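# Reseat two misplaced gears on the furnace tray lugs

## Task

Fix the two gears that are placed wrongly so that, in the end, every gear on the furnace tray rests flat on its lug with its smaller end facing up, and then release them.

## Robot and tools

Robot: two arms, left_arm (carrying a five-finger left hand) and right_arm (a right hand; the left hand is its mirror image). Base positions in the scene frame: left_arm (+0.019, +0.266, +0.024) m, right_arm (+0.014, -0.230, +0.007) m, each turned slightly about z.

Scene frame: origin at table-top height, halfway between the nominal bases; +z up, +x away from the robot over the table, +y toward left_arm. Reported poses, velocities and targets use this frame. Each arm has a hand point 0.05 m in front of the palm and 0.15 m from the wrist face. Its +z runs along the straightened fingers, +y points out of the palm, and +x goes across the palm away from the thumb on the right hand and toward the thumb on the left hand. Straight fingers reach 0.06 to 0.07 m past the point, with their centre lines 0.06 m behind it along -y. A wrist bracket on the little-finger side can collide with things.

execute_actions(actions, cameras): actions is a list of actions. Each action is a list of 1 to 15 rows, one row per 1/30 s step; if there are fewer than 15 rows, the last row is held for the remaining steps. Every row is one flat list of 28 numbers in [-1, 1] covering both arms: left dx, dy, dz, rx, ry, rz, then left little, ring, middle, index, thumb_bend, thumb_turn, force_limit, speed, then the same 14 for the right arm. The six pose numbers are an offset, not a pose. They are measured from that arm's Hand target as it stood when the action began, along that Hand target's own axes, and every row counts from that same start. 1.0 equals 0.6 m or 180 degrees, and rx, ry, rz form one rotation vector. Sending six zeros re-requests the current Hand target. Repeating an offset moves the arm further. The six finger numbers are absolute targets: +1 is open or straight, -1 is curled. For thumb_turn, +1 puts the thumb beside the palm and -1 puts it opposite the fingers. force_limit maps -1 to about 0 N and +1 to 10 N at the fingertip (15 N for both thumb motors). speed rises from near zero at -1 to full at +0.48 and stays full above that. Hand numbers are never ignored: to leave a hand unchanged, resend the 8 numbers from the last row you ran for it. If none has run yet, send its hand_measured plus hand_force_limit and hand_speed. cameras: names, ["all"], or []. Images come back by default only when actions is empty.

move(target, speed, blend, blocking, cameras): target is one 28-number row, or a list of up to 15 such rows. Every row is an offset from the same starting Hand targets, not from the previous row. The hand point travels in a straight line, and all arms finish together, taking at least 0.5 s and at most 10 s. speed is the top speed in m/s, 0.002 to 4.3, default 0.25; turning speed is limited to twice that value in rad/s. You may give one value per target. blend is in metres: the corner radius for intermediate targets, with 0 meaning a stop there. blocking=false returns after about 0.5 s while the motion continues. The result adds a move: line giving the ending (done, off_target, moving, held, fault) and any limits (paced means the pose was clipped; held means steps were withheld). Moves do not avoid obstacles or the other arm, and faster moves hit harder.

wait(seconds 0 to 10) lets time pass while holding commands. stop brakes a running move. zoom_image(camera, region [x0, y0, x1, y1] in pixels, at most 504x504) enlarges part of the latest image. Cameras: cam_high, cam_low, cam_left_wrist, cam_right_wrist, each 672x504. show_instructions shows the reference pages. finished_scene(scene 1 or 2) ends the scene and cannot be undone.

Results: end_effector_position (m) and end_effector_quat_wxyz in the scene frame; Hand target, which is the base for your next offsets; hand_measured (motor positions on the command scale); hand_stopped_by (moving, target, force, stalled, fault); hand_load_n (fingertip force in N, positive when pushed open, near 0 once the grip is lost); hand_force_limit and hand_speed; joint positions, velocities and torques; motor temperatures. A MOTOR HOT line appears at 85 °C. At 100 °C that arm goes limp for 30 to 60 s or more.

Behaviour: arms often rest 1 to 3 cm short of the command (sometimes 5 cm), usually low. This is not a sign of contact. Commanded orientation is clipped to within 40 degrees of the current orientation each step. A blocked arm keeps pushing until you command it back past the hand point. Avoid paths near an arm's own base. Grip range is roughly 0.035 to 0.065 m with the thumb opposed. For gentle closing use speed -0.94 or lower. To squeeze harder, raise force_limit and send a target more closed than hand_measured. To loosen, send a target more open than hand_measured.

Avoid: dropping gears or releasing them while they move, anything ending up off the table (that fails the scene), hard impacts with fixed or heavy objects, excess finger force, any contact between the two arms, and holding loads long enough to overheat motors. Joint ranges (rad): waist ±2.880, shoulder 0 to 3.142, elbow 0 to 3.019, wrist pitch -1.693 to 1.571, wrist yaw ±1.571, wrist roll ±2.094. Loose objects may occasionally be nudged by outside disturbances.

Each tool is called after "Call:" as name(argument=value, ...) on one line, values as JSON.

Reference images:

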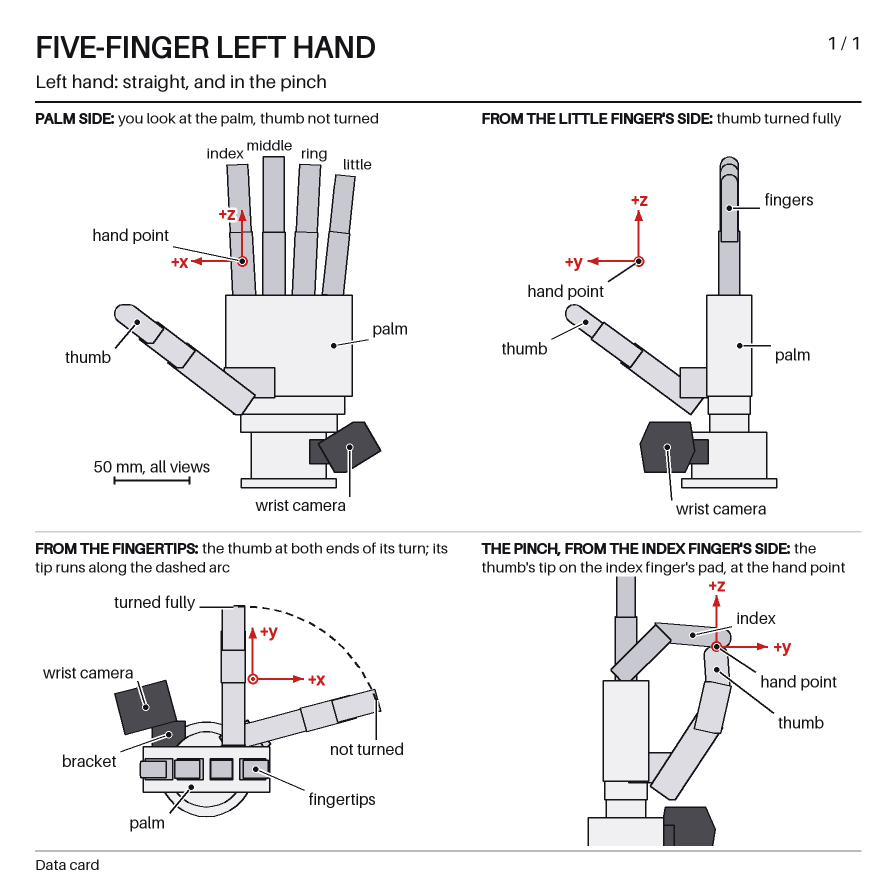

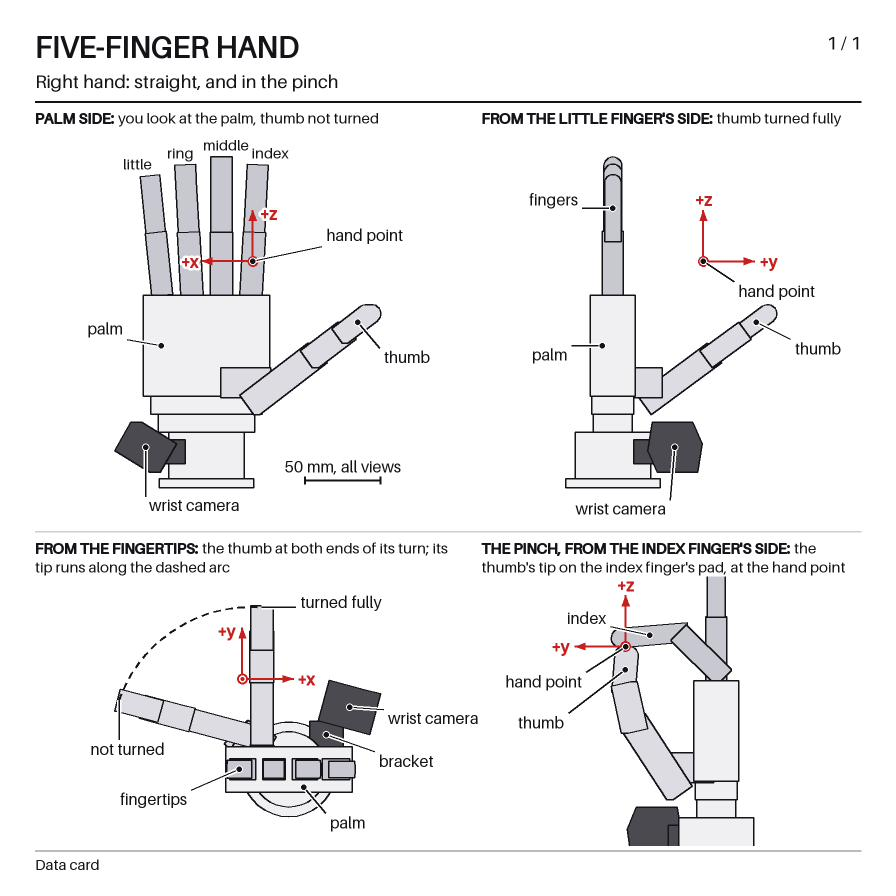

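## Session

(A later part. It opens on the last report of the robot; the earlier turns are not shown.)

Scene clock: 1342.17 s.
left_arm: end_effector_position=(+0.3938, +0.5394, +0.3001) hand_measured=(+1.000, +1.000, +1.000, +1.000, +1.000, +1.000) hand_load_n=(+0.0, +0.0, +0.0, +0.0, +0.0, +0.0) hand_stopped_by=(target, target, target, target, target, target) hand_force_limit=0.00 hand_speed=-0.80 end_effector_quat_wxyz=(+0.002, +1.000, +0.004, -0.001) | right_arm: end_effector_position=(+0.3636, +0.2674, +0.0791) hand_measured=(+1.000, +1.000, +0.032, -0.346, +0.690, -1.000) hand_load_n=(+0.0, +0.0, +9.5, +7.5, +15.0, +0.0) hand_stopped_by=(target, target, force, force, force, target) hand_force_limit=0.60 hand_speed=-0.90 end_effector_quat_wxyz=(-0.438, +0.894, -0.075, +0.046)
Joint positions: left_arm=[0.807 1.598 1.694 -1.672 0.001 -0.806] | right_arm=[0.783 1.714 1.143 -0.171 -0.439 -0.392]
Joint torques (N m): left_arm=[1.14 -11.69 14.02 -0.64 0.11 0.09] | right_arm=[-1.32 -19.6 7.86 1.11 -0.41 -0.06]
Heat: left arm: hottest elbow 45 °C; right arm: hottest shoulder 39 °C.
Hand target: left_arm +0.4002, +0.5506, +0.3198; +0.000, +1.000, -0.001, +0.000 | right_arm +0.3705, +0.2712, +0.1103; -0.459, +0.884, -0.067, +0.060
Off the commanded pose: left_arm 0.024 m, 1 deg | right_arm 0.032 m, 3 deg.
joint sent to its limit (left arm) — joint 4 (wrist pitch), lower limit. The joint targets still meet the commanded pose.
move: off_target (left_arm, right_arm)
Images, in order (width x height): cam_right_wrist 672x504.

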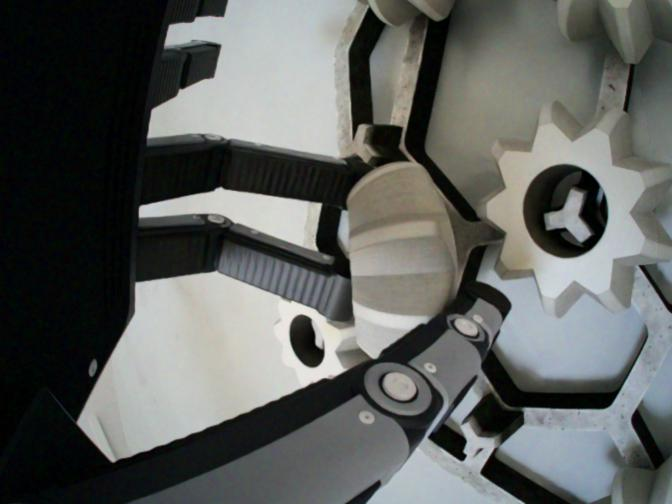

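Call:
move(target=[0,0,0,0,0,0,1,1,1,1,1,1,0,-0.8,0.0094,-0.0716,-0.0425,0.0188,0.0075,-0.0093,1,1,-0.2,-0.35,0.2,-1,0.6,-0.9], speed=0.08, cameras=["cam_right_wrist","cam_high"])

Scene clock: 1349.00 s.
left_arm: end_effector_position=(+0.3938, +0.5394, +0.3001) hand_measured=(+1.000, +1.000, +1.000, +1.000, +1.000, +1.000) hand_load_n=(+0.0, +0.0, +0.0, +0.0, -0.5, +0.0) hand_stopped_by=(target, target, target, target, target, target) hand_force_limit=0.00 hand_speed=-0.80 end_effector_quat_wxyz=(+0.002, +1.000, +0.004, -0.001) | right_arm: end_effector_position=(+0.3617, +0.2653, +0.1183) hand_measured=(+1.000, +1.000, +0.032, -0.346, +0.690, -1.000) hand_load_n=(+0.0, +0.0, +9.5, +7.5, +14.5, +0.5) hand_stopped_by=(target, target, force, force, force, target) hand_force_limit=0.60 hand_speed=-0.90 end_effector_quat_wxyz=(-0.455, +0.886, -0.069, +0.059)
Joint positions: left_arm=[0.807 1.598 1.694 -1.672 0.001 -0.806] | right_arm=[0.782 1.64 1.143 -0.197 -0.442 -0.392]
Joint torques (N m): left_arm=[1.32 -11.63 13.96 -0.58 0.1 0.09] | right_arm=[-1.44 -18.67 10.02 1.18 -0.39 -0.07]
Heat: left arm: hottest elbow 45 °C; right arm: hottest shoulder 38 °C.
Hand target: left_arm +0.4002, +0.5506, +0.3198; +0.000, +1.000, -0.001, +0.000 | right_arm +0.3746, +0.2742, +0.1603; -0.483, +0.870, -0.058, +0.080
Off the commanded pose: left_arm 0.024 m, 1 deg | right_arm 0.045 m, 4 deg.
joint sent to its limit (left arm) — joint 4 (wrist pitch), lower limit. The joint targets still meet the commanded pose.
move: off_target (left_arm, right_arm)
Images, in order (width x height): cam_high 672x504, cam_right_wrist 672x504.

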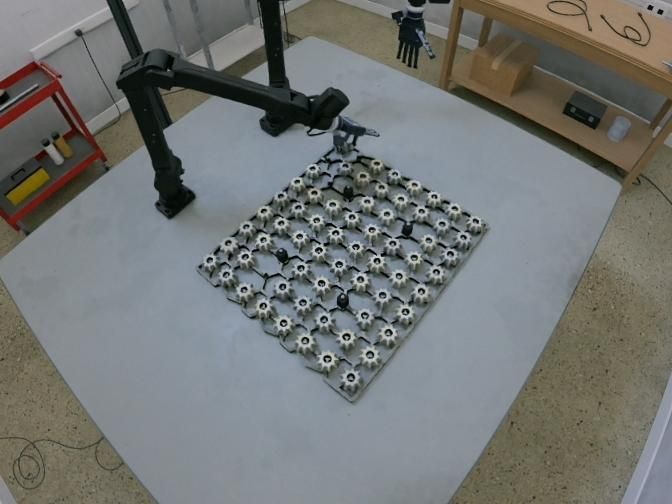

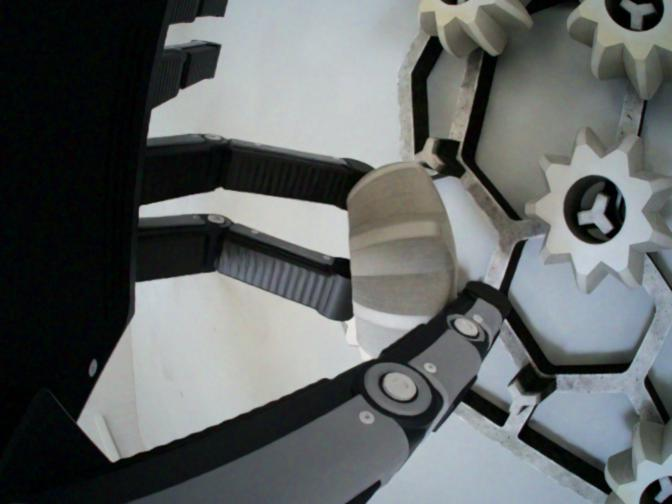

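Call:
move(target=[0,0,0,0,0,0,1,1,1,1,1,1,0,-0.8,-0.0397,-0.1339,0.2291,0.0417,-0.0136,0.0227,1,1,-0.2,-0.35,0.2,-1,0.6,-0.9], speed=0.12, cameras=["cam_right_wrist","cam_left_wrist"])

Scene clock: 1358.90 s.
left_arm: end_effector_position=(+0.3938, +0.5394, +0.3001) hand_measured=(+1.000, +1.000, +1.000, +1.000, +1.000, +1.000) hand_load_n=(+0.0, +0.0, +0.0, +0.0, +0.0, +0.0) hand_stopped_by=(target, target, target, target, target, target) hand_force_limit=0.00 hand_speed=-0.80 end_effector_quat_wxyz=(+0.002, +1.000, +0.004, -0.001) | right_arm: end_effector_position=(+0.3636, +0.4063, +0.1088) hand_measured=(+1.000, +1.000, +0.032, -0.346, +0.690, -1.000) hand_load_n=(+0.0, -0.5, +9.5, +7.5, +15.0, +0.5) hand_stopped_by=(target, target, force, force, force, target) hand_force_limit=0.60 hand_speed=-0.90 end_effector_quat_wxyz=(-0.504, +0.859, -0.083, +0.029)
Joint positions: left_arm=[0.807 1.598 1.694 -1.672 0.001 -0.806] | right_arm=[0.908 1.904 1.419 -0.081 -0.412 -0.21]
Joint torques (N m): left_arm=[1.26 -11.75 13.97 -0.65 0.11 0.1] | right_arm=[-0.5 -20.13 12.68 2.26 -0.1 0.12]
Heat: left arm: hottest elbow 45 °C; right arm: hottest shoulder 38 °C.
Hand target: left_arm +0.4002, +0.5506, +0.3198; +0.000, +1.000, -0.001, +0.000 | right_arm +0.3798, +0.4350, +0.1550; -0.542, +0.836, -0.073, +0.047
Off the commanded pose: left_arm 0.024 m, 1 deg | right_arm 0.057 m, 6 deg.
joint sent to its limit (left arm) — joint 4 (wrist pitch), lower limit. The joint targets still meet the commanded pose.
move: off_target (left_arm, right_arm)
Images, in order (width x height): cam_left_wrist 672x504, cam_right_wrist 672x504.

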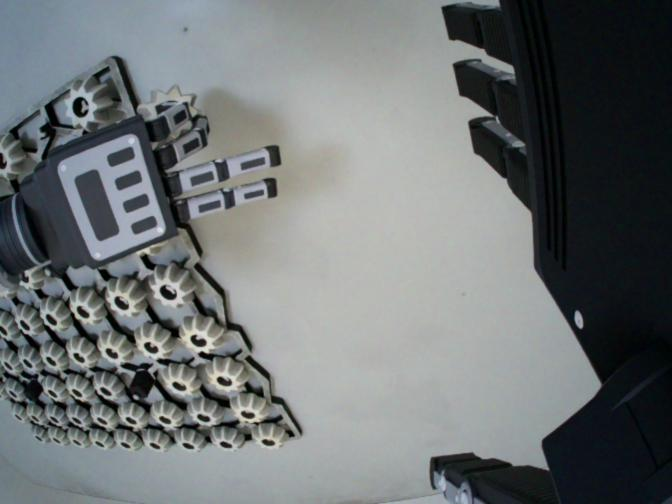

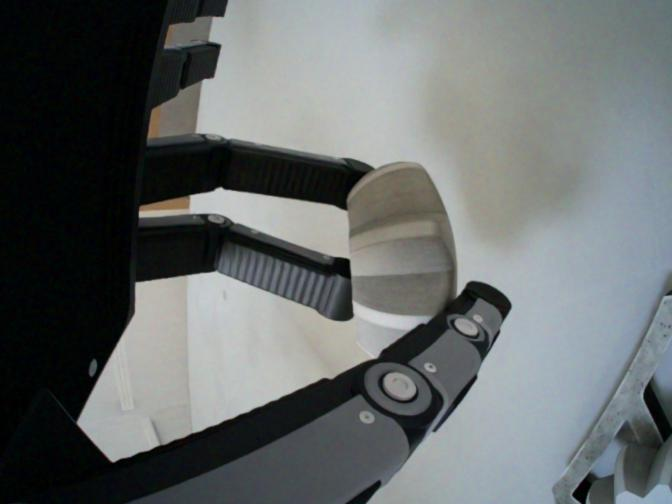

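Call:
move(target=[0,0,0,0,0,0,1,1,1,1,1,1,0,-0.8,-0.0111,0.0929,0.0578,0,0,0,1,1,-0.2,-0.35,0.2,-1,0.6,-0.9], speed=0.08)

Scene clock: 1361.70 s.
left_arm: end_effector_position=(+0.3938, +0.5394, +0.3001) hand_measured=(+1.000, +1.000, +1.000, +1.000, +1.000, +1.000) hand_load_n=(+0.0, +0.0, +0.0, +0.0, +0.0, +0.0) hand_stopped_by=(target, target, target, target, target, target) hand_force_limit=0.00 hand_speed=-0.80 end_effector_quat_wxyz=(+0.002, +1.000, +0.004, -0.001) | right_arm: end_effector_position=(+0.3691, +0.4263, +0.0612) hand_measured=(+1.000, +1.000, +0.032, -0.346, +0.690, -1.000) hand_load_n=(+0.0, +0.0, +9.5, +7.5, +14.5, +0.5) hand_stopped_by=(target, target, force, force, force, target) hand_force_limit=0.60 hand_speed=-0.90 end_effector_quat_wxyz=(-0.515, +0.852, -0.080, +0.037)
Joint positions: left_arm=[0.807 1.598 1.694 -1.672 0.001 -0.806] | right_arm=[0.921 2.004 1.419 0.054 -0.398 -0.202]
Joint torques (N m): left_arm=[1.32 -11.63 13.94 -0.59 0.1 0.09] | right_arm=[-0.32 -21.3 9.33 2.44 -0.08 0.11]
Heat: left arm: hottest elbow 45 °C; right arm: hottest shoulder 38 °C.
Hand target: left_arm +0.4002, +0.5506, +0.3198; +0.000, +1.000, -0.001, +0.000 | right_arm +0.3749, +0.4449, +0.0898; -0.542, +0.836, -0.074, +0.047
Off the commanded pose: left_arm 0.024 m, 1 deg | right_arm 0.035 m, 4 deg.
joint sent to its limit (left arm) — joint 4 (wrist pitch), lower limit. The joint targets still meet the commanded pose.
move: off_target (left_arm, right_arm)

Call:
move(target=[0,0,0,0,0,0,1,1,1,1,1,1,0,-0.8,0,0.0122,0.0054,0,0,0,1,1,-0.2,-0.35,0.2,-1,0.6,-0.9], speed=0.05, cameras=["cam_right_wrist"])

Scene clock: 1363.70 s.
left_arm: end_effector_position=(+0.3938, +0.5394, +0.3001) hand_measured=(+1.000, +1.000, +1.000, +1.000, +1.000, +1.000) hand_load_n=(+0.0, +0.0, +0.0, +0.0, +0.0, +0.0) hand_stopped_by=(target, target, target, target, target, target) hand_force_limit=0.00 hand_speed=-0.80 end_effector_quat_wxyz=(+0.002, +1.000, +0.004, -0.001) | right_arm: end_effector_position=(+0.3704, +0.4288, +0.0607) hand_measured=(+1.000, +1.000, +0.032, -0.346, +0.690, -1.000) hand_load_n=(+0.0, +0.0, +9.5, +7.0, +15.0, +0.0) hand_stopped_by=(target, target, force, force, force, target) hand_force_limit=0.60 hand_speed=-0.90 end_effector_quat_wxyz=(-0.520, +0.850, -0.079, +0.040)
Joint positions: left_arm=[0.807 1.598 1.694 -1.672 0.001 -0.806] | right_arm=[0.921 2.009 1.419 0.073 -0.398 -0.201]
Joint torques (N m): left_arm=[1.32 -11.52 14 -0.57 0.11 0.1] | right_arm=[-0.26 -20.78 8.95 2.39 -0.07 0.11]
Heat: left arm: hottest elbow 45 °C; right arm: hottest shoulder 38 °C.
Hand target: left_arm +0.4002, +0.5506, +0.3198; +0.000, +1.000, -0.001, +0.000 | right_arm +0.3747, +0.4450, +0.0820; -0.542, +0.836, -0.073, +0.047
Off the commanded pose: left_arm 0.024 m, 1 deg | right_arm 0.027 m, 3 deg.
joint sent to its limit (left arm) — joint 4 (wrist pitch), lower limit. The joint targets still meet the commanded pose.
move: off_target (left_arm, right_arm)
Images, in order (width x height): cam_right_wrist 672x504.

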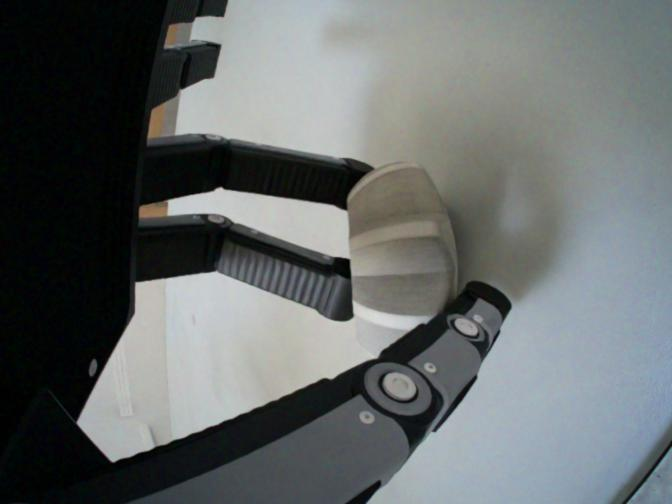

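Call:
move(target=[0,0,0,0,0,0,1,1,1,1,1,1,0,-0.8,0,0.0122,0.0054,0,0,0,1,1,-0.2,-0.35,0.2,-1,0.6,-0.9], speed=0.05)

Scene clock: 1365.00 s.
left_arm: end_effector_position=(+0.3938, +0.5394, +0.3001) hand_measured=(+1.000, +1.000, +1.000, +1.000, +1.000, +1.000) hand_load_n=(+0.0, +0.0, +0.0, +0.0, +0.0, +0.0) hand_stopped_by=(target, target, target, target, target, target) hand_force_limit=0.00 hand_speed=-0.80 end_effector_quat_wxyz=(+0.002, +1.000, +0.004, -0.001) | right_arm: end_effector_position=(+0.3721, +0.4313, +0.0600) hand_measured=(+1.000, +1.000, +0.032, -0.346, +0.690, -1.000) hand_load_n=(+0.0, +0.0, +9.5, +7.0, +15.0, +0.5) hand_stopped_by=(target, target, force, force, force, target) hand_force_limit=0.60 hand_speed=-0.90 end_effector_quat_wxyz=(-0.525, +0.846, -0.078, +0.042)
Joint positions: left_arm=[0.807 1.598 1.694 -1.672 0.001 -0.806] | right_arm=[0.921 2.015 1.419 0.092 -0.398 -0.199]
Joint torques (N m): left_arm=[1.14 -11.81 13.98 -0.61 0.11 0.09] | right_arm=[-0.26 -20.31 8.59 2.3 -0.06 0.08]
Heat: left arm: hottest elbow 45 °C; right arm: hottest shoulder 38 °C.
Hand target: left_arm +0.4002, +0.5506, +0.3198; +0.000, +1.000, -0.001, +0.000 | right_arm +0.3747, +0.4450, +0.0738; -0.542, +0.836, -0.073, +0.047
Off the commanded pose: left_arm 0.024 m, 1 deg | right_arm 0.020 m, 2 deg.
joint sent to its limit (left arm) — joint 4 (wrist pitch), lower limit. The joint targets still meet the commanded pose.
move: off_target (left_arm, right_arm)

Call:
move(target=[0,0,0,0,0,0,1,1,1,1,1,1,0,-0.8,0,0.0122,0.0054,0,0,0,1,1,-0.2,-0.35,0.2,-1,0.6,-0.9], speed=0.05, cameras=["cam_right_wrist","cam_left_wrist"])

Scene clock: 1372.27 s.
left_arm: end_effector_position=(+0.3938, +0.5394, +0.3001) hand_measured=(+1.000, +1.000, +1.000, +1.000, +1.000, +1.000) hand_load_n=(+0.0, +0.0, +0.0, +0.0, +0.0, +0.0) hand_stopped_by=(target, target, target, target, target, target) hand_force_limit=0.00 hand_speed=-0.80 end_effector_quat_wxyz=(+0.002, +1.000, +0.004, -0.001) | right_arm: end_effector_position=(+0.3737, +0.4339, +0.0595) hand_measured=(+1.000, +1.000, +0.032, -0.346, +0.690, -1.000) hand_load_n=(+0.0, +0.0, +9.0, +6.5, +15.0, +0.5) hand_stopped_by=(target, target, force, force, force, target) hand_force_limit=0.60 hand_speed=-0.90 end_effector_quat_wxyz=(-0.530, +0.843, -0.077, +0.044)
Joint positions: left_arm=[0.807 1.598 1.694 -1.672 0.001 -0.806] | right_arm=[0.921 2.021 1.419 0.112 -0.398 -0.196]
Joint torques (N m): left_arm=[1.32 -11.63 13.91 -0.66 0.1 0.08] | right_arm=[-0.26 -19.72 8.23 2.22 -0.05 0.06]
Heat: left arm: hottest elbow 45 °C; right arm: hottest shoulder 39 °C.
Hand target: left_arm +0.4002, +0.5506, +0.3198; +0.000, +1.000, -0.001, +0.000 | right_arm +0.3748, +0.4449, +0.0660; -0.542, +0.836, -0.073, +0.047
Off the commanded pose: left_arm 0.024 m, 1 deg | right_arm 0.013 m, 2 deg.
joint sent to its limit (left arm) — joint 4 (wrist pitch), lower limit. The joint targets still meet the commanded pose.
move: off_target (left_arm, right_arm)
Images, in order (width x height): cam_left_wrist 672x504, cam_right_wrist 672x504.

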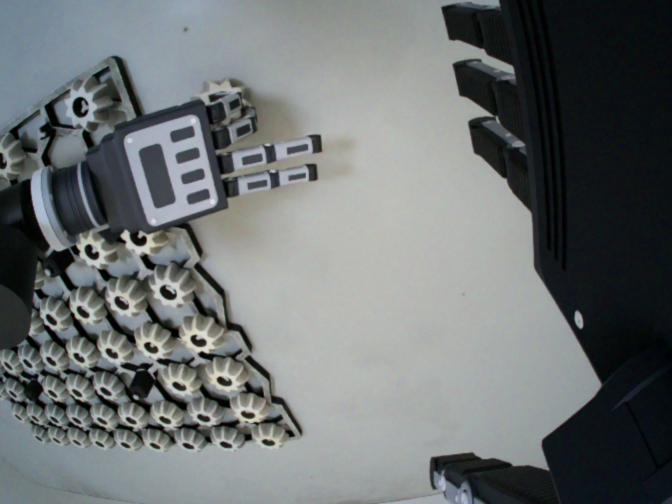

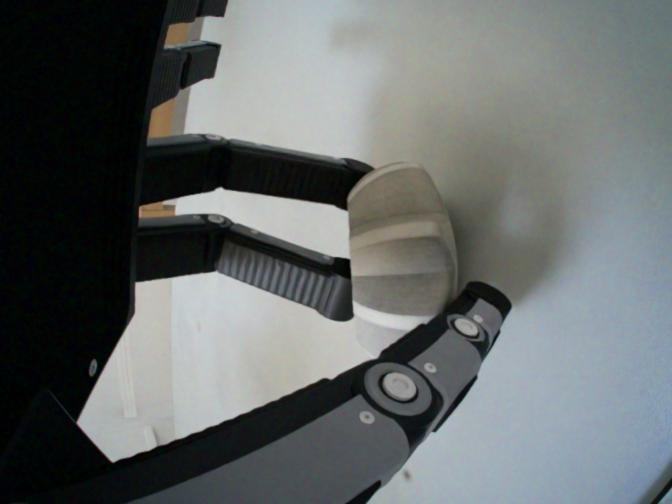

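Call:
zoom_image(camera="cam_left_wrist", region=[150, 50, 350, 220])

Call:
move(target=[0,0,0,0,0,0,1,1,1,1,1,1,0,-0.8,0,0.0122,0.0054,0,0,0,1,1,-0.2,-0.35,0.2,-1,0.6,-0.9], speed=0.05)

Scaled by 2.520 from the camera's 672x504 image, which has a finer 960x720 frame.

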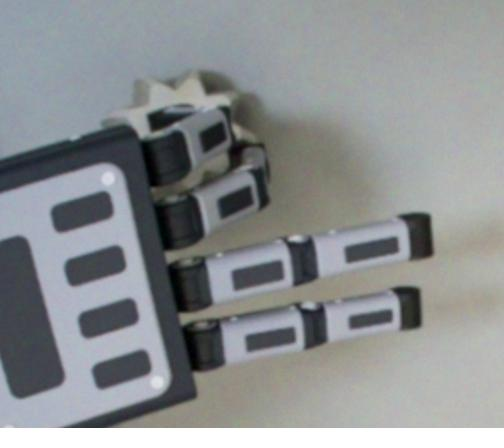

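Scene clock: 1374.83 s.
left_arm: end_effector_position=(+0.3938, +0.5394, +0.3001) hand_measured=(+1.000, +1.000, +1.000, +1.000, +1.000, +1.000) hand_load_n=(+0.0, +0.0, +0.0, +0.0, -0.5, +0.0) hand_stopped_by=(target, target, target, target, target, target) hand_force_limit=0.00 hand_speed=-0.80 end_effector_quat_wxyz=(+0.002, +1.000, +0.004, -0.001) | right_arm: end_effector_position=(+0.3753, +0.4363, +0.0589) hand_measured=(+1.000, +1.000, +0.032, -0.346, +0.690, -1.000) hand_load_n=(+0.0, +0.0, +9.0, +6.5, +15.0, +0.5) hand_stopped_by=(target, target, force, force, force, target) hand_force_limit=0.60 hand_speed=-0.90 end_effector_quat_wxyz=(-0.536, +0.840, -0.076, +0.047)
Joint positions: left_arm=[0.807 1.598 1.694 -1.672 0.001 -0.806] | right_arm=[0.921 2.027 1.419 0.132 -0.398 -0.194]
Joint torques (N m): left_arm=[1.08 -11.69 14 -0.59 0.11 0.08] | right_arm=[-0.32 -19.25 7.86 2.13 -0.04 0.03]
Heat: left arm: hottest elbow 45 °C; right arm: hottest shoulder 39 °C.
Hand target: left_arm +0.4002, +0.5506, +0.3198; +0.000, +1.000, -0.001, +0.000 | right_arm +0.3748, +0.4449, +0.0578; -0.542, +0.836, -0.073, +0.047
Off the commanded pose: left_arm 0.024 m, 1 deg | right_arm 0.009 m, 1 deg.
joint sent to its limit (left arm) — joint 4 (wrist pitch), lower limit. The joint targets still meet the commanded pose.
move: off_target (left_arm)

Call:
move(target=[0,0,0,0,0,0,1,1,1,1,1,1,0,-0.8,0,0.0122,0.0054,0,0,0,1,1,-0.2,-0.35,0.2,-1,0.6,-0.9], speed=0.05)

Scene clock: 1376.70 s.
left_arm: end_effector_position=(+0.3938, +0.5394, +0.3001) hand_measured=(+1.000, +1.000, +1.000, +1.000, +1.000, +1.000) hand_load_n=(+0.0, +0.0, +0.0, +0.0, +0.0, +0.0) hand_stopped_by=(target, target, target, target, target, target) hand_force_limit=0.00 hand_speed=-0.80 end_effector_quat_wxyz=(+0.002, +1.000, +0.004, -0.001) | right_arm: end_effector_position=(+0.3768, +0.4387, +0.0585) hand_measured=(+1.000, +1.000, +0.032, -0.346, +0.690, -1.000) hand_load_n=(+0.0, +0.0, +9.0, +6.0, +15.5, +1.0) hand_stopped_by=(target, target, force, force, force, target) hand_force_limit=0.60 hand_speed=-0.90 end_effector_quat_wxyz=(-0.541, +0.836, -0.075, +0.049)
Joint positions: left_arm=[0.807 1.598 1.694 -1.672 0.001 -0.806] | right_arm=[0.921 2.033 1.419 0.152 -0.398 -0.191]
Joint torques (N m): left_arm=[1.44 -11.93 14 -0.58 0.1 0.09] | right_arm=[-0.26 -18.84 7.47 1.98 -0.03 0.01]
Heat: left arm: hottest elbow 45 °C; right arm: hottest shoulder 39 °C.
Hand target: left_arm +0.4002, +0.5506, +0.3198; +0.000, +1.000, -0.001, +0.000 | right_arm +0.3748, +0.4449, +0.0500; -0.542, +0.836, -0.073, +0.047
Off the commanded pose: left_arm 0.024 m, 1 deg | right_arm 0.011 m, 0 deg.
joint sent to its limit (left arm) — joint 4 (wrist pitch), lower limit. The joint targets still meet the commanded pose.
move: off_target (left_arm, right_arm)

Call:
execute_actions(actions=[[[0,0,0,0,0,0,1,1,1,1,1,1,0,-0.8,0,-0.0092,-0.0041,0,0,0,1,1,-0.2,-0.35,1.0,-1,0.6,-0.9]]])

Call:
wait(seconds=3, cameras=["cam_right_wrist","cam_left_wrist"])

Scene clock: 1380.63 s.
left_arm: end_effector_position=(+0.3938, +0.5394, +0.3001) hand_measured=(+1.000, +1.000, +1.000, +1.000, +1.000, +1.000) hand_load_n=(+0.0, +0.0, +0.0, +0.0, +0.0, +0.0) hand_stopped_by=(target, target, target, target, target, target) hand_force_limit=0.00 hand_speed=-0.80 end_effector_quat_wxyz=(+0.002, +1.000, +0.004, -0.001) | right_arm: end_effector_position=(+0.3769, +0.4386, +0.0572) hand_measured=(+1.000, +1.000, +0.030, -0.346, +1.000, -1.000) hand_load_n=(+0.0, +0.0, +0.0, +0.0, +0.0, +0.0) hand_stopped_by=(target, target, force, force, target, target) hand_force_limit=0.60 hand_speed=-0.90 end_effector_quat_wxyz=(-0.540, +0.837, -0.075, +0.049)
Joint positions: left_arm=[0.807 1.598 1.694 -1.672 0.001 -0.806] | right_arm=[0.921 2.034 1.419 0.152 -0.397 -0.191]
Joint torques (N m): left_arm=[1.14 -11.69 14 -0.58 0.1 0.1] | right_arm=[-0.26 -19.72 7.76 1.54 -0.05 0.01]
Heat: left arm: hottest elbow 45 °C; right arm: hottest shoulder 39 °C.
Hand target: left_arm +0.4002, +0.5506, +0.3198; +0.000, +1.000, -0.001, +0.000 | right_arm +0.3749, +0.4449, +0.0561; -0.542, +0.836, -0.073, +0.048
Off the commanded pose: left_arm 0.024 m, 1 deg | right_arm 0.007 m, 0 deg.
joint sent to its limit (left arm) — joint 4 (wrist pitch), lower limit. The joint targets still meet the commanded pose.

Scene clock: 1383.63 s.
left_arm: end_effector_position=(+0.3938, +0.5394, +0.3001) hand_measured=(+1.000, +1.000, +1.000, +1.000, +1.000, +1.000) hand_load_n=(+0.0, +0.0, +0.0, +0.0, +0.0, +0.0) hand_stopped_by=(target, target, target, target, target, target) hand_force_limit=0.00 hand_speed=-0.80 end_effector_quat_wxyz=(+0.002, +1.000, +0.004, -0.001) | right_arm: end_effector_position=(+0.3769, +0.4386, +0.0572) hand_measured=(+1.000, +1.000, +0.030, -0.346, +1.000, -1.000) hand_load_n=(+0.0, +0.0, +0.0, +0.0, +0.0, +0.0) hand_stopped_by=(target, target, force, force, target, target) hand_force_limit=0.60 hand_speed=-0.90 end_effector_quat_wxyz=(-0.540, +0.837, -0.075, +0.049)
Joint positions: left_arm=[0.807 1.598 1.694 -1.672 0.001 -0.806] | right_arm=[0.921 2.034 1.419 0.152 -0.397 -0.191]
Joint torques (N m): left_arm=[1.2 -11.58 14 -0.61 0.11 0.07] | right_arm=[-0.26 -19.72 7.76 1.55 -0.05 0.01]
Heat: left arm: hottest elbow 45 °C; right arm: hottest shoulder 39 °C.
Hand target: left_arm +0.4002, +0.5506, +0.3198; +0.000, +1.000, -0.001, +0.000 | right_arm +0.3749, +0.4449, +0.0561; -0.542, +0.836, -0.073, +0.048
Off the commanded pose: left_arm 0.024 m, 1 deg | right_arm 0.007 m, 0 deg.
wait: 3.00 s; at rest by 0.17 s
Images, in order (width x height): cam_left_wrist 672x504, cam_right_wrist 672x504.

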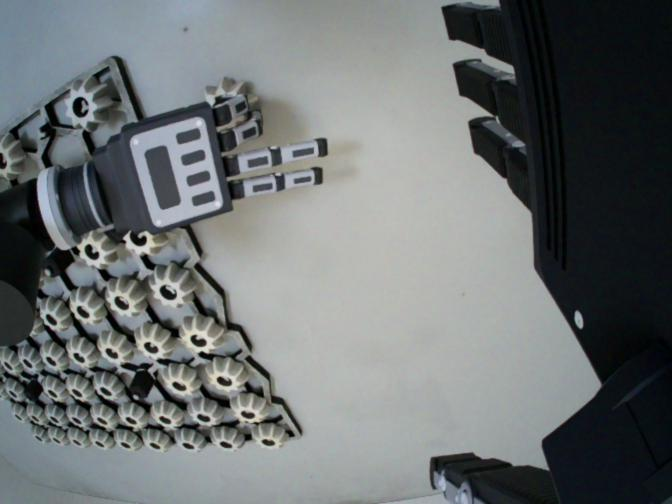

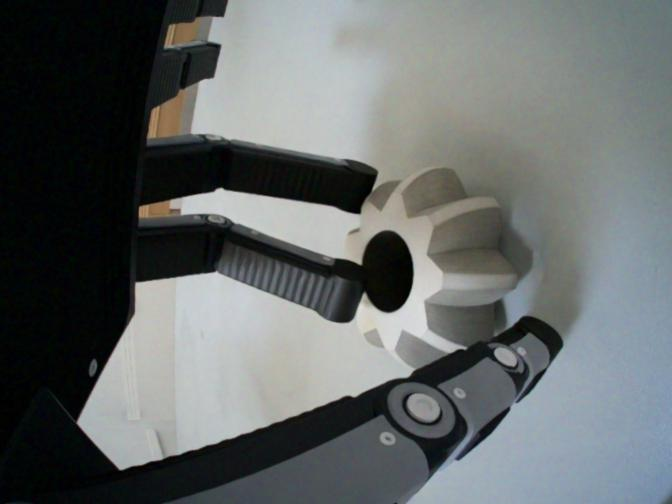

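Call:
execute_actions(actions=[[[0,0,0,0,0,0,1,1,1,1,1,1,0,-0.8,0,0,0,0,0,0,1,1,0.5,0.5,1.0,-1,0.5,-0.5]]])

Call:
move(target=[[0,0,0,0,0,0,1,1,1,1,1,1,0,-0.8,0,-0.0685,-0.0305,0,0,0,1,1,0.5,0.5,1.0,-1,0.5,-0.5],[0,0,0,0,0,0,1,1,1,1,1,1,0,-0.8,0.0062,-0.1332,-0.0452,-0.0708,0.1196,0.0710,1,1,0.5,0.5,1.0,-1,0.5,-0.5]], speed=0.12, blend=0.01, cameras=["cam_right_wrist","cam_left_wrist"])

Scene clock: 1394.77 s.
left_arm: end_effector_position=(+0.3938, +0.5394, +0.3001) hand_measured=(+1.000, +1.000, +1.000, +1.000, +1.000, +1.000) hand_load_n=(+0.0, +0.0, +0.0, +0.0, +0.0, +0.0) hand_stopped_by=(target, target, target, target, target, target) hand_force_limit=0.00 hand_speed=-0.80 end_effector_quat_wxyz=(+0.002, +1.000, +0.004, -0.001) | right_arm: end_effector_position=(+0.3768, +0.4386, +0.0566) hand_measured=(+1.000, +1.000, +0.500, +0.500, +1.000, -1.000) hand_load_n=(+0.0, +0.0, +0.0, +0.0, -0.5, +0.0) hand_stopped_by=(target, target, target, target, target, target) hand_force_limit=0.50 hand_speed=-0.50 end_effector_quat_wxyz=(-0.540, +0.837, -0.076, +0.049)
Joint positions: left_arm=[0.807 1.598 1.694 -1.672 0.001 -0.806] | right_arm=[0.921 2.035 1.419 0.152 -0.397 -0.191]
Joint torques (N m): left_arm=[1.08 -11.87 13.96 -0.58 0.11 0.09] | right_arm=[-0.32 -19.72 7.77 1.55 -0.06 0.01]
Heat: left arm: hottest elbow 45 °C; right arm: hottest shoulder 40 °C.
Hand target: left_arm +0.4002, +0.5506, +0.3198; +0.000, +1.000, -0.001, +0.000 | right_arm +0.3748, +0.4449, +0.0559; -0.542, +0.836, -0.073, +0.047
Off the commanded pose: left_arm 0.024 m, 1 deg | right_arm 0.007 m, 0 deg.
joint sent to its limit (left arm) — joint 4 (wrist pitch), lower limit. The joint targets still meet the commanded pose.

Scene clock: 1397.87 s.
left_arm: end_effector_position=(+0.3938, +0.5394, +0.3001) hand_measured=(+1.000, +1.000, +1.000, +1.000, +1.000, +1.000) hand_load_n=(+0.0, +0.0, -0.5, +0.0, +0.0, +0.0) hand_stopped_by=(target, target, target, target, target, target) hand_force_limit=0.00 hand_speed=-0.80 end_effector_quat_wxyz=(+0.002, +1.000, +0.004, -0.001) | right_arm: end_effector_position=(+0.3747, +0.4338, +0.1026) hand_measured=(+1.000, +1.000, +0.500, +0.500, +1.000, -1.000) hand_load_n=(+0.0, +0.0, +0.0, +0.0, +0.0, +0.0) hand_stopped_by=(target, target, target, target, target, target) hand_force_limit=0.50 hand_speed=-0.50 end_effector_quat_wxyz=(-0.399, +0.866, -0.270, +0.129)
Joint positions: left_arm=[0.807 1.598 1.694 -1.672 0.001 -0.806] | right_arm=[1.016 1.968 1.6 -0.338 0.069 0.049]
Joint torques (N m): left_arm=[1.26 -11.75 13.93 -0.59 0.11 0.09] | right_arm=[-0.32 -22.07 11.62 0.91 0.27 0.07]
Heat: left arm: hottest elbow 45 °C; right arm: hottest shoulder 41 °C.
Hand target: left_arm +0.4002, +0.5506, +0.3198; +0.000, +1.000, -0.001, +0.000 | right_arm +0.3799, +0.4518, +0.1400; -0.426, +0.853, -0.270, +0.133
Off the commanded pose: left_arm 0.024 m, 1 deg | right_arm 0.042 m, 3 deg.
joint sent to its limit (left arm) — joint 4 (wrist pitch), lower limit. The joint targets still meet the commanded pose.
move: off_target (left_arm, right_arm)
Images, in order (width x height): cam_left_wrist 672x504, cam_right_wrist 672x504.

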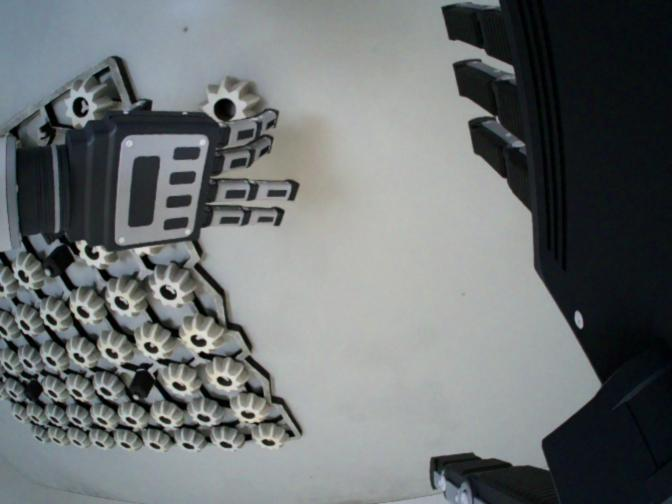

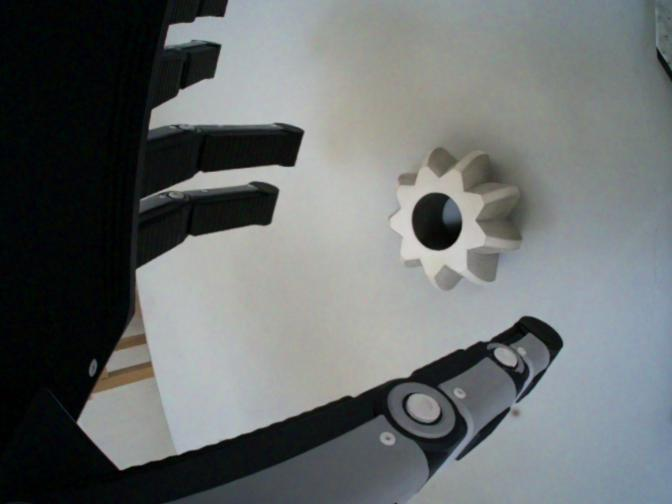

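Call:
move(target=[0,0,0,0,0,0,1,1,1,1,1,1,0,-0.8,-0.0033,0.1065,0.0665,0,0,0,1,1,0.5,0.5,1.0,-1,0.5,-0.5], speed=0.1, cameras=["cam_right_wrist"])

Scene clock: 1401.40 s.
left_arm: end_effector_position=(+0.3938, +0.5394, +0.3001) hand_measured=(+1.000, +1.000, +1.000, +1.000, +1.000, +1.000) hand_load_n=(+0.0, +0.0, +0.0, +0.0, +0.0, +0.0) hand_stopped_by=(target, target, target, target, target, target) hand_force_limit=0.00 hand_speed=-0.80 end_effector_quat_wxyz=(+0.002, +1.000, +0.004, -0.001) | right_arm: end_effector_position=(+0.3762, +0.4410, +0.0651) hand_measured=(+1.000, +1.000, +0.500, +0.500, +1.000, -1.000) hand_load_n=(+0.0, +0.0, +0.0, +0.0, -0.5, +0.0) hand_stopped_by=(target, target, target, target, target, target) hand_force_limit=0.50 hand_speed=-0.50 end_effector_quat_wxyz=(-0.419, +0.857, -0.269, +0.134)
Joint positions: left_arm=[0.807 1.598 1.694 -1.672 0.001 -0.806] | right_arm=[1.02 2.011 1.539 -0.191 0.073 0.052]
Joint torques (N m): left_arm=[1.14 -11.69 14.02 -0.62 0.1 0.1] | right_arm=[-0.26 -20.31 7.51 1.88 0.27 0.07]
Heat: left arm: hottest elbow 45 °C; right arm: hottest shoulder 41 °C.
Hand target: left_arm +0.4002, +0.5506, +0.3198; +0.000, +1.000, -0.001, +0.000 | right_arm +0.3743, +0.4476, +0.0649; -0.426, +0.853, -0.270, +0.133
Off the commanded pose: left_arm 0.024 m, 1 deg | right_arm 0.007 m, 1 deg.
joint sent to its limit (left arm) — joint 4 (wrist pitch), lower limit. The joint targets still meet the commanded pose.
move: off_target (left_arm)
Images, in order (width x height): cam_right_wrist 672x504.

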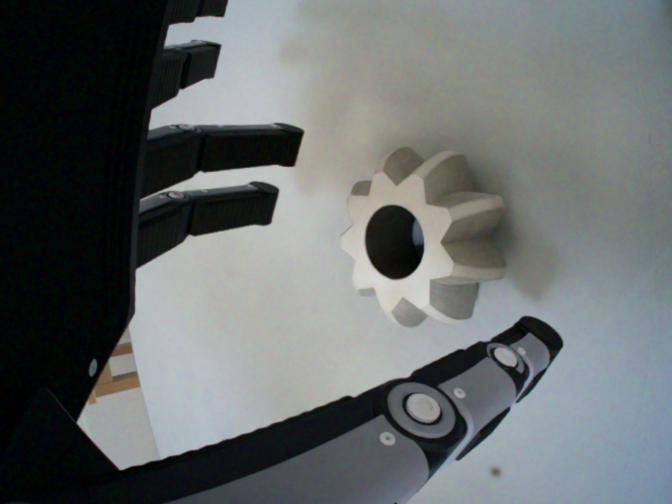

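Call:
move(target=[0,0,0,0,0,0,1,1,1,1,1,1,0,-0.8,-0.0057,0.0313,0.0250,0,0,0,1,1,0.5,0.5,1.0,-1,0.5,-0.5], speed=0.08, cameras=["cam_right_wrist"])

Scene clock: 1404.73 s.
left_arm: end_effector_position=(+0.3938, +0.5394, +0.3001) hand_measured=(+1.000, +1.000, +1.000, +1.000, +1.000, +1.000) hand_load_n=(+0.0, +0.0, +0.0, +0.0, +0.0, +0.0) hand_stopped_by=(target, target, target, target, target, target) hand_force_limit=0.00 hand_speed=-0.80 end_effector_quat_wxyz=(+0.002, +1.000, +0.004, -0.001) | right_arm: end_effector_position=(+0.3742, +0.4444, +0.0445) hand_measured=(+1.000, +1.000, +0.500, +0.500, +1.000, -1.000) hand_load_n=(+0.0, +0.0, +0.0, +0.0, +0.0, +0.0) hand_stopped_by=(target, target, target, target, target, target) hand_force_limit=0.50 hand_speed=-0.50 end_effector_quat_wxyz=(-0.421, +0.856, -0.268, +0.134)
Joint positions: left_arm=[0.807 1.598 1.694 -1.672 0.001 -0.806] | right_arm=[1.025 2.04 1.524 -0.142 0.077 0.055]
Joint torques (N m): left_arm=[1.32 -11.63 14 -0.62 0.11 0.1] | right_arm=[-0.26 -20.31 7.32 1.88 0.27 0.06]
Heat: left arm: hottest elbow 45 °C; right arm: hottest shoulder 41 °C.
Hand target: left_arm +0.4002, +0.5506, +0.3198; +0.000, +1.000, -0.001, +0.000 | right_arm +0.3718, +0.4501, +0.0407; -0.426, +0.853, -0.270, +0.133
Off the commanded pose: left_arm 0.024 m, 1 deg | right_arm 0.007 m, 1 deg.
joint sent to its limit (left arm) — joint 4 (wrist pitch), lower limit. The joint targets still meet the commanded pose.
move: off_target (left_arm)
Images, in order (width x height): cam_right_wrist 672x504.

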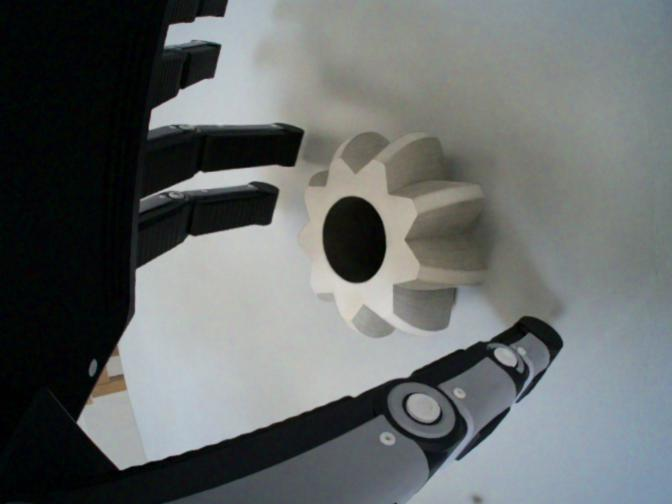

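Call:
move(target=[0,0,0,0,0,0,1,1,1,1,1,1,0,-0.8,0,0.0073,0.0055,0,0,0,1,1,0.5,0.5,1.0,-1,0.5,-0.5], speed=0.08)

Scene clock: 1407.03 s.
left_arm: end_effector_position=(+0.3938, +0.5394, +0.3001) hand_measured=(+1.000, +1.000, +1.000, +1.000, +1.000, +1.000) hand_load_n=(+0.0, +0.0, +0.0, +0.0, +0.0, +0.0) hand_stopped_by=(target, target, target, target, target, target) hand_force_limit=0.00 hand_speed=-0.80 end_effector_quat_wxyz=(+0.002, +1.000, +0.004, -0.001) | right_arm: end_effector_position=(+0.3753, +0.4464, +0.0459) hand_measured=(+1.000, +1.000, +0.500, +0.500, +1.000, -1.000) hand_load_n=(+0.0, +0.0, +0.0, +0.0, +0.0, +0.0) hand_stopped_by=(target, target, target, target, target, target) hand_force_limit=0.50 hand_speed=-0.50 end_effector_quat_wxyz=(-0.425, +0.854, -0.268, +0.135)
Joint positions: left_arm=[0.807 1.598 1.694 -1.672 0.001 -0.806] | right_arm=[1.025 2.041 1.524 -0.131 0.077 0.055]
Joint torques (N m): left_arm=[1.03 -11.75 13.91 -0.62 0.1 0.09] | right_arm=[-0.26 -19.84 6.97 1.87 0.27 0.06]
Heat: left arm: hottest elbow 45 °C; right arm: hottest shoulder 41 °C.
Hand target: left_arm +0.4002, +0.5506, +0.3198; +0.000, +1.000, -0.001, +0.000 | right_arm +0.3717, +0.4501, +0.0352; -0.426, +0.854, -0.270, +0.133
Off the commanded pose: left_arm 0.024 m, 1 deg | right_arm 0.012 m, 0 deg.
joint sent to its limit (left arm) — joint 4 (wrist pitch), lower limit. The joint targets still meet the commanded pose.
move: off_target (left_arm, right_arm)

Call:
move(target=[0,0,0,0,0,0,1,1,1,1,1,1,0,-0.8,0.0014,0.0095,0.0045,0,0,0,1,1,0.5,0.5,1.0,-1,0.5,-0.5], speed=0.08)

Scene clock: 1408.40 s.
left_arm: end_effector_position=(+0.3938, +0.5394, +0.3001) hand_measured=(+1.000, +1.000, +1.000, +1.000, +1.000, +1.000) hand_load_n=(+0.0, +0.0, +0.0, +0.5, +0.0, +0.0) hand_stopped_by=(target, target, target, target, target, target) hand_force_limit=0.00 hand_speed=-0.80 end_effector_quat_wxyz=(+0.002, +1.000, +0.004, -0.001) | right_arm: end_effector_position=(+0.3747, +0.4453, +0.0401) hand_measured=(+1.000, +1.000, +0.500, +0.500, +1.000, -1.000) hand_load_n=(+0.0, +0.0, +0.0, +0.0, +0.0, +0.5) hand_stopped_by=(target, target, target, target, target, target) hand_force_limit=0.50 hand_speed=-0.50 end_effector_quat_wxyz=(-0.426, +0.854, -0.268, +0.135)
Joint positions: left_arm=[0.807 1.598 1.694 -1.672 0.001 -0.806] | right_arm=[1.025 2.045 1.514 -0.116 0.077 0.055]
Joint torques (N m): left_arm=[1.38 -11.58 14 -0.61 0.1 0.1] | right_arm=[-0.38 -19.66 6.93 1.91 0.24 0.06]
Heat: left arm: hottest elbow 45 °C; right arm: hottest shoulder 41 °C.
Hand target: left_arm +0.4002, +0.5506, +0.3198; +0.000, +1.000, -0.001, +0.000 | right_arm +0.3717, +0.4487, +0.0292; -0.426, +0.853, -0.269, +0.133
Off the commanded pose: left_arm 0.024 m, 1 deg | right_arm 0.012 m, 0 deg.
joint sent to its limit (left arm) — joint 4 (wrist pitch), lower limit. The joint targets still meet the commanded pose.
move: off_target (left_arm, right_arm)

Call:
execute_actions(actions=[[[0,0,0,0,0,0,1,1,1,1,1,1,0,-0.8,0,0,0,0,0,0,1,1,-0.2,-0.2,0.2,-1,0.5,-0.9]]])

Call:
wait(seconds=4, cameras=["cam_right_wrist"])

Scene clock: 1411.37 s.
left_arm: end_effector_position=(+0.3938, +0.5394, +0.3001) hand_measured=(+1.000, +1.000, +1.000, +1.000, +1.000, +1.000) hand_load_n=(+0.0, +0.0, +0.0, +0.0, +0.0, +0.0) hand_stopped_by=(target, target, target, target, target, target) hand_force_limit=0.00 hand_speed=-0.80 end_effector_quat_wxyz=(+0.002, +1.000, +0.004, -0.001) | right_arm: end_effector_position=(+0.3759, +0.4474, +0.0422) hand_measured=(+1.000, +1.000, +0.130, +0.028, +0.794, -1.000) hand_load_n=(+0.0, +0.0, +0.0, +8.5, +8.5, -1.5) hand_stopped_by=(target, target, force, force, force, target) hand_force_limit=0.50 hand_speed=-0.90 end_effector_quat_wxyz=(-0.431, +0.851, -0.269, +0.136)
Joint positions: left_arm=[0.807 1.598 1.694 -1.672 0.001 -0.806] | right_arm=[1.025 2.045 1.514 -0.105 0.078 0.057]
Joint torques (N m): left_arm=[1.14 -11.63 14.01 -0.53 0.1 0.09] | right_arm=[-0.38 -19.66 6.94 1.51 0.21 0.03]
Heat: left arm: hottest elbow 45 °C; right arm: hottest shoulder 41 °C.
Hand target: left_arm +0.4002, +0.5506, +0.3198; +0.000, +1.000, -0.001, +0.000 | right_arm +0.3717, +0.4487, +0.0293; -0.426, +0.853, -0.269, +0.133
Off the commanded pose: left_arm 0.024 m, 1 deg | right_arm 0.014 m, 1 deg.
joint sent to its limit (left arm) — joint 4 (wrist pitch), lower limit. The joint targets still meet the commanded pose.

Scene clock: 1415.37 s.
left_arm: end_effector_position=(+0.3938, +0.5394, +0.3001) hand_measured=(+1.000, +1.000, +1.000, +1.000, +1.000, +1.000) hand_load_n=(+0.0, +0.0, +0.0, +0.0, +0.0, +0.0) hand_stopped_by=(target, target, target, target, target, target) hand_force_limit=0.00 hand_speed=-0.80 end_effector_quat_wxyz=(+0.002, +1.000, +0.004, -0.001) | right_arm: end_effector_position=(+0.3759, +0.4474, +0.0422) hand_measured=(+1.000, +1.000, +0.130, +0.028, +0.794, -1.000) hand_load_n=(+0.0, +0.0, +0.0, +8.5, +8.0, -1.5) hand_stopped_by=(target, target, force, force, force, target) hand_force_limit=0.50 hand_speed=-0.90 end_effector_quat_wxyz=(-0.431, +0.851, -0.269, +0.136)
Joint positions: left_arm=[0.807 1.598 1.694 -1.672 0.001 -0.806] | right_arm=[1.025 2.045 1.514 -0.105 0.078 0.057]
Joint torques (N m): left_arm=[1.14 -11.69 13.96 -0.61 0.11 0.11] | right_arm=[-0.38 -19.66 6.94 1.51 0.21 0.03]
Heat: left arm: hottest elbow 45 °C; right arm: hottest shoulder 41 °C.
Hand target: left_arm +0.4002, +0.5506, +0.3198; +0.000, +1.000, -0.001, +0.000 | right_arm +0.3717, +0.4487, +0.0293; -0.426, +0.853, -0.269, +0.133
Off the commanded pose: left_arm 0.024 m, 1 deg | right_arm 0.014 m, 1 deg.
wait: 4.00 s; at rest by 0.17 s
Images, in order (width x height): cam_right_wrist 672x504.

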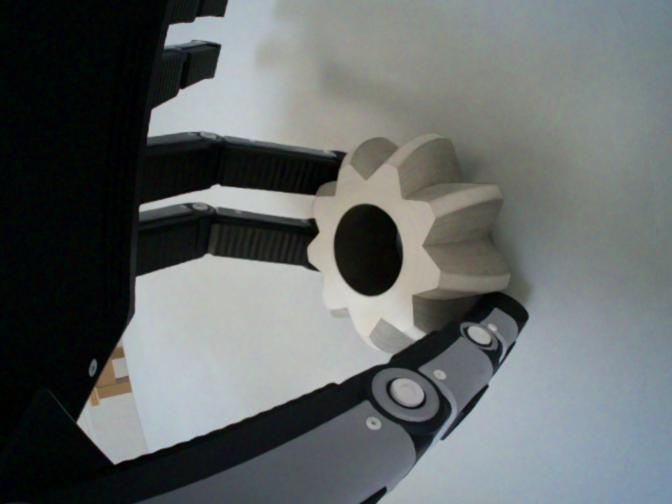

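Call:
execute_actions(actions=[[[0,0,0,0,0,0,1,1,1,1,1,1,0,-0.8,0,0,0,0,0,0,1,1,-0.1,-0.2,0.2,-1,0.7,-0.94]]])

Call:
wait(seconds=2, cameras=["cam_right_wrist"])

Scene clock: 1416.90 s.
left_arm: end_effector_position=(+0.3938, +0.5394, +0.3001) hand_measured=(+1.000, +1.000, +1.000, +1.000, +1.000, +1.000) hand_load_n=(+0.0, +0.0, +0.0, -0.5, +0.0, +0.0) hand_stopped_by=(target, target, target, target, target, target) hand_force_limit=0.00 hand_speed=-0.80 end_effector_quat_wxyz=(+0.002, +1.000, +0.004, -0.001) | right_arm: end_effector_position=(+0.3759, +0.4474, +0.0422) hand_measured=(+1.000, +1.000, +0.100, +0.028, +0.794, -1.000) hand_load_n=(+0.0, +0.0, +8.0, +5.0, +11.5, +0.5) hand_stopped_by=(target, target, force, force, force, target) hand_force_limit=0.70 hand_speed=-0.94 end_effector_quat_wxyz=(-0.431, +0.851, -0.269, +0.136)
Joint positions: left_arm=[0.807 1.598 1.694 -1.672 0.001 -0.806] | right_arm=[1.025 2.045 1.514 -0.105 0.078 0.057]
Joint torques (N m): left_arm=[1.14 -11.58 13.96 -0.57 0.12 0.1] | right_arm=[-0.38 -19.66 6.94 1.52 0.21 0.03]
Heat: left arm: hottest elbow 45 °C; right arm: hottest shoulder 41 °C.
Hand target: left_arm +0.4002, +0.5506, +0.3198; +0.000, +1.000, -0.001, +0.000 | right_arm +0.3717, +0.4487, +0.0293; -0.426, +0.853, -0.269, +0.133
Off the commanded pose: left_arm 0.024 m, 1 deg | right_arm 0.014 m, 1 deg.
joint sent to its limit (left arm) — joint 4 (wrist pitch), lower limit. The joint targets still meet the commanded pose.

Scene clock: 1418.90 s.
left_arm: end_effector_position=(+0.3938, +0.5394, +0.3001) hand_measured=(+1.000, +1.000, +1.000, +1.000, +1.000, +1.000) hand_load_n=(+0.0, +0.0, +0.0, +0.0, +0.0, +0.0) hand_stopped_by=(target, target, target, target, target, target) hand_force_limit=0.00 hand_speed=-0.80 end_effector_quat_wxyz=(+0.002, +1.000, +0.004, -0.001) | right_arm: end_effector_position=(+0.3759, +0.4474, +0.0422) hand_measured=(+1.000, +1.000, +0.100, +0.028, +0.794, -1.000) hand_load_n=(+0.0, +0.0, +8.0, +5.0, +11.5, +0.5) hand_stopped_by=(target, target, force, force, force, target) hand_force_limit=0.70 hand_speed=-0.94 end_effector_quat_wxyz=(-0.431, +0.851, -0.269, +0.136)
Joint positions: left_arm=[0.807 1.598 1.694 -1.672 0.001 -0.806] | right_arm=[1.025 2.045 1.514 -0.105 0.078 0.057]
Joint torques (N m): left_arm=[1.14 -11.75 14.04 -0.64 0.11 0.1] | right_arm=[-0.38 -19.66 6.94 1.52 0.21 0.03]
Heat: left arm: hottest elbow 45 °C; right arm: hottest shoulder 40 °C.
Hand target: left_arm +0.4002, +0.5506, +0.3198; +0.000, +1.000, -0.001, +0.000 | right_arm +0.3717, +0.4487, +0.0293; -0.426, +0.853, -0.269, +0.133
Off the commanded pose: left_arm 0.024 m, 1 deg | right_arm 0.014 m, 1 deg.
wait: 2.00 s; at rest by 0.17 s
Images, in order (width x height): cam_right_wrist 672x504.

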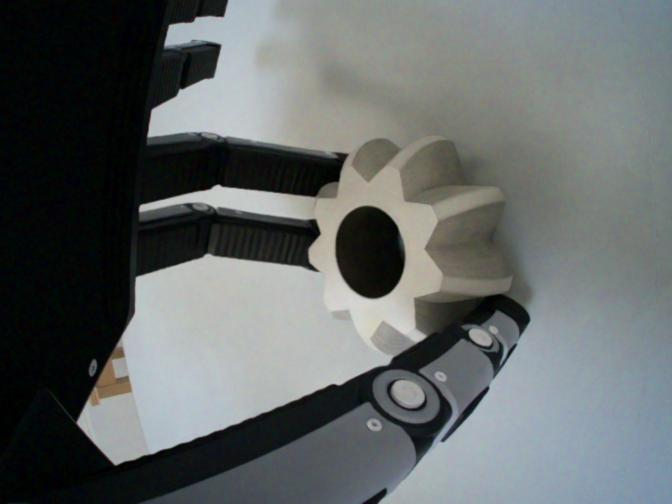

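Call:
move(target=[[0,0,0,0,0,0,1,1,1,1,1,1,0,-0.8,0,-0.0399,-0.0301,0,0,0,1,1,-0.1,-0.2,0.2,-1,0.7,-0.94],[0,0,0,0,0,0,1,1,1,1,1,1,0,-0.8,0,-0.1448,-0.1017,0,0,0,1,1,-0.1,-0.2,0.2,-1,0.7,-0.94]], speed=[0.04,0.12], blend=0.01, cameras=["cam_right_wrist"])

Scene clock: 1425.43 s.
left_arm: end_effector_position=(+0.3938, +0.5394, +0.3001) hand_measured=(+1.000, +1.000, +1.000, +1.000, +1.000, +1.000) hand_load_n=(+0.0, +0.0, +0.0, +0.0, +0.0, +0.0) hand_stopped_by=(target, target, target, target, target, target) hand_force_limit=0.00 hand_speed=-0.80 end_effector_quat_wxyz=(+0.002, +1.000, +0.004, -0.001) | right_arm: end_effector_position=(+0.3621, +0.4231, +0.0661) hand_measured=(+1.000, +1.000, +0.100, +0.028, +0.794, -1.000) hand_load_n=(+0.0, +0.0, +8.0, +5.0, +12.0, +1.0) hand_stopped_by=(target, target, force, force, force, target) hand_force_limit=0.70 hand_speed=-0.94 end_effector_quat_wxyz=(-0.375, +0.877, -0.274, +0.124)
Joint positions: left_arm=[0.807 1.598 1.694 -1.672 0.001 -0.806] | right_arm=[1.025 1.989 1.555 -0.328 0.078 0.058]
Joint torques (N m): left_arm=[1.26 -11.58 13.97 -0.62 0.1 0.08] | right_arm=[-0.44 -24.76 12.46 1.14 0.17 0.02]
Heat: left arm: hottest elbow 45 °C; right arm: hottest shoulder 40 °C.
Hand target: left_arm +0.4002, +0.5506, +0.3198; +0.000, +1.000, -0.001, +0.000 | right_arm +0.3739, +0.4515, +0.1353; -0.426, +0.853, -0.269, +0.133
Off the commanded pose: left_arm 0.024 m, 1 deg | right_arm 0.076 m, 7 deg.
joint sent to its limit (left arm) — joint 4 (wrist pitch), lower limit. The joint targets still meet the commanded pose.
move: off_target (left_arm, right_arm)
Images, in order (width x height): cam_right_wrist 672x504.

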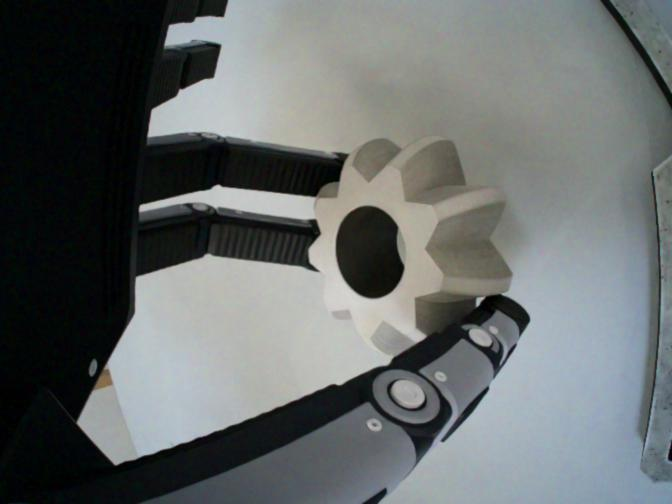

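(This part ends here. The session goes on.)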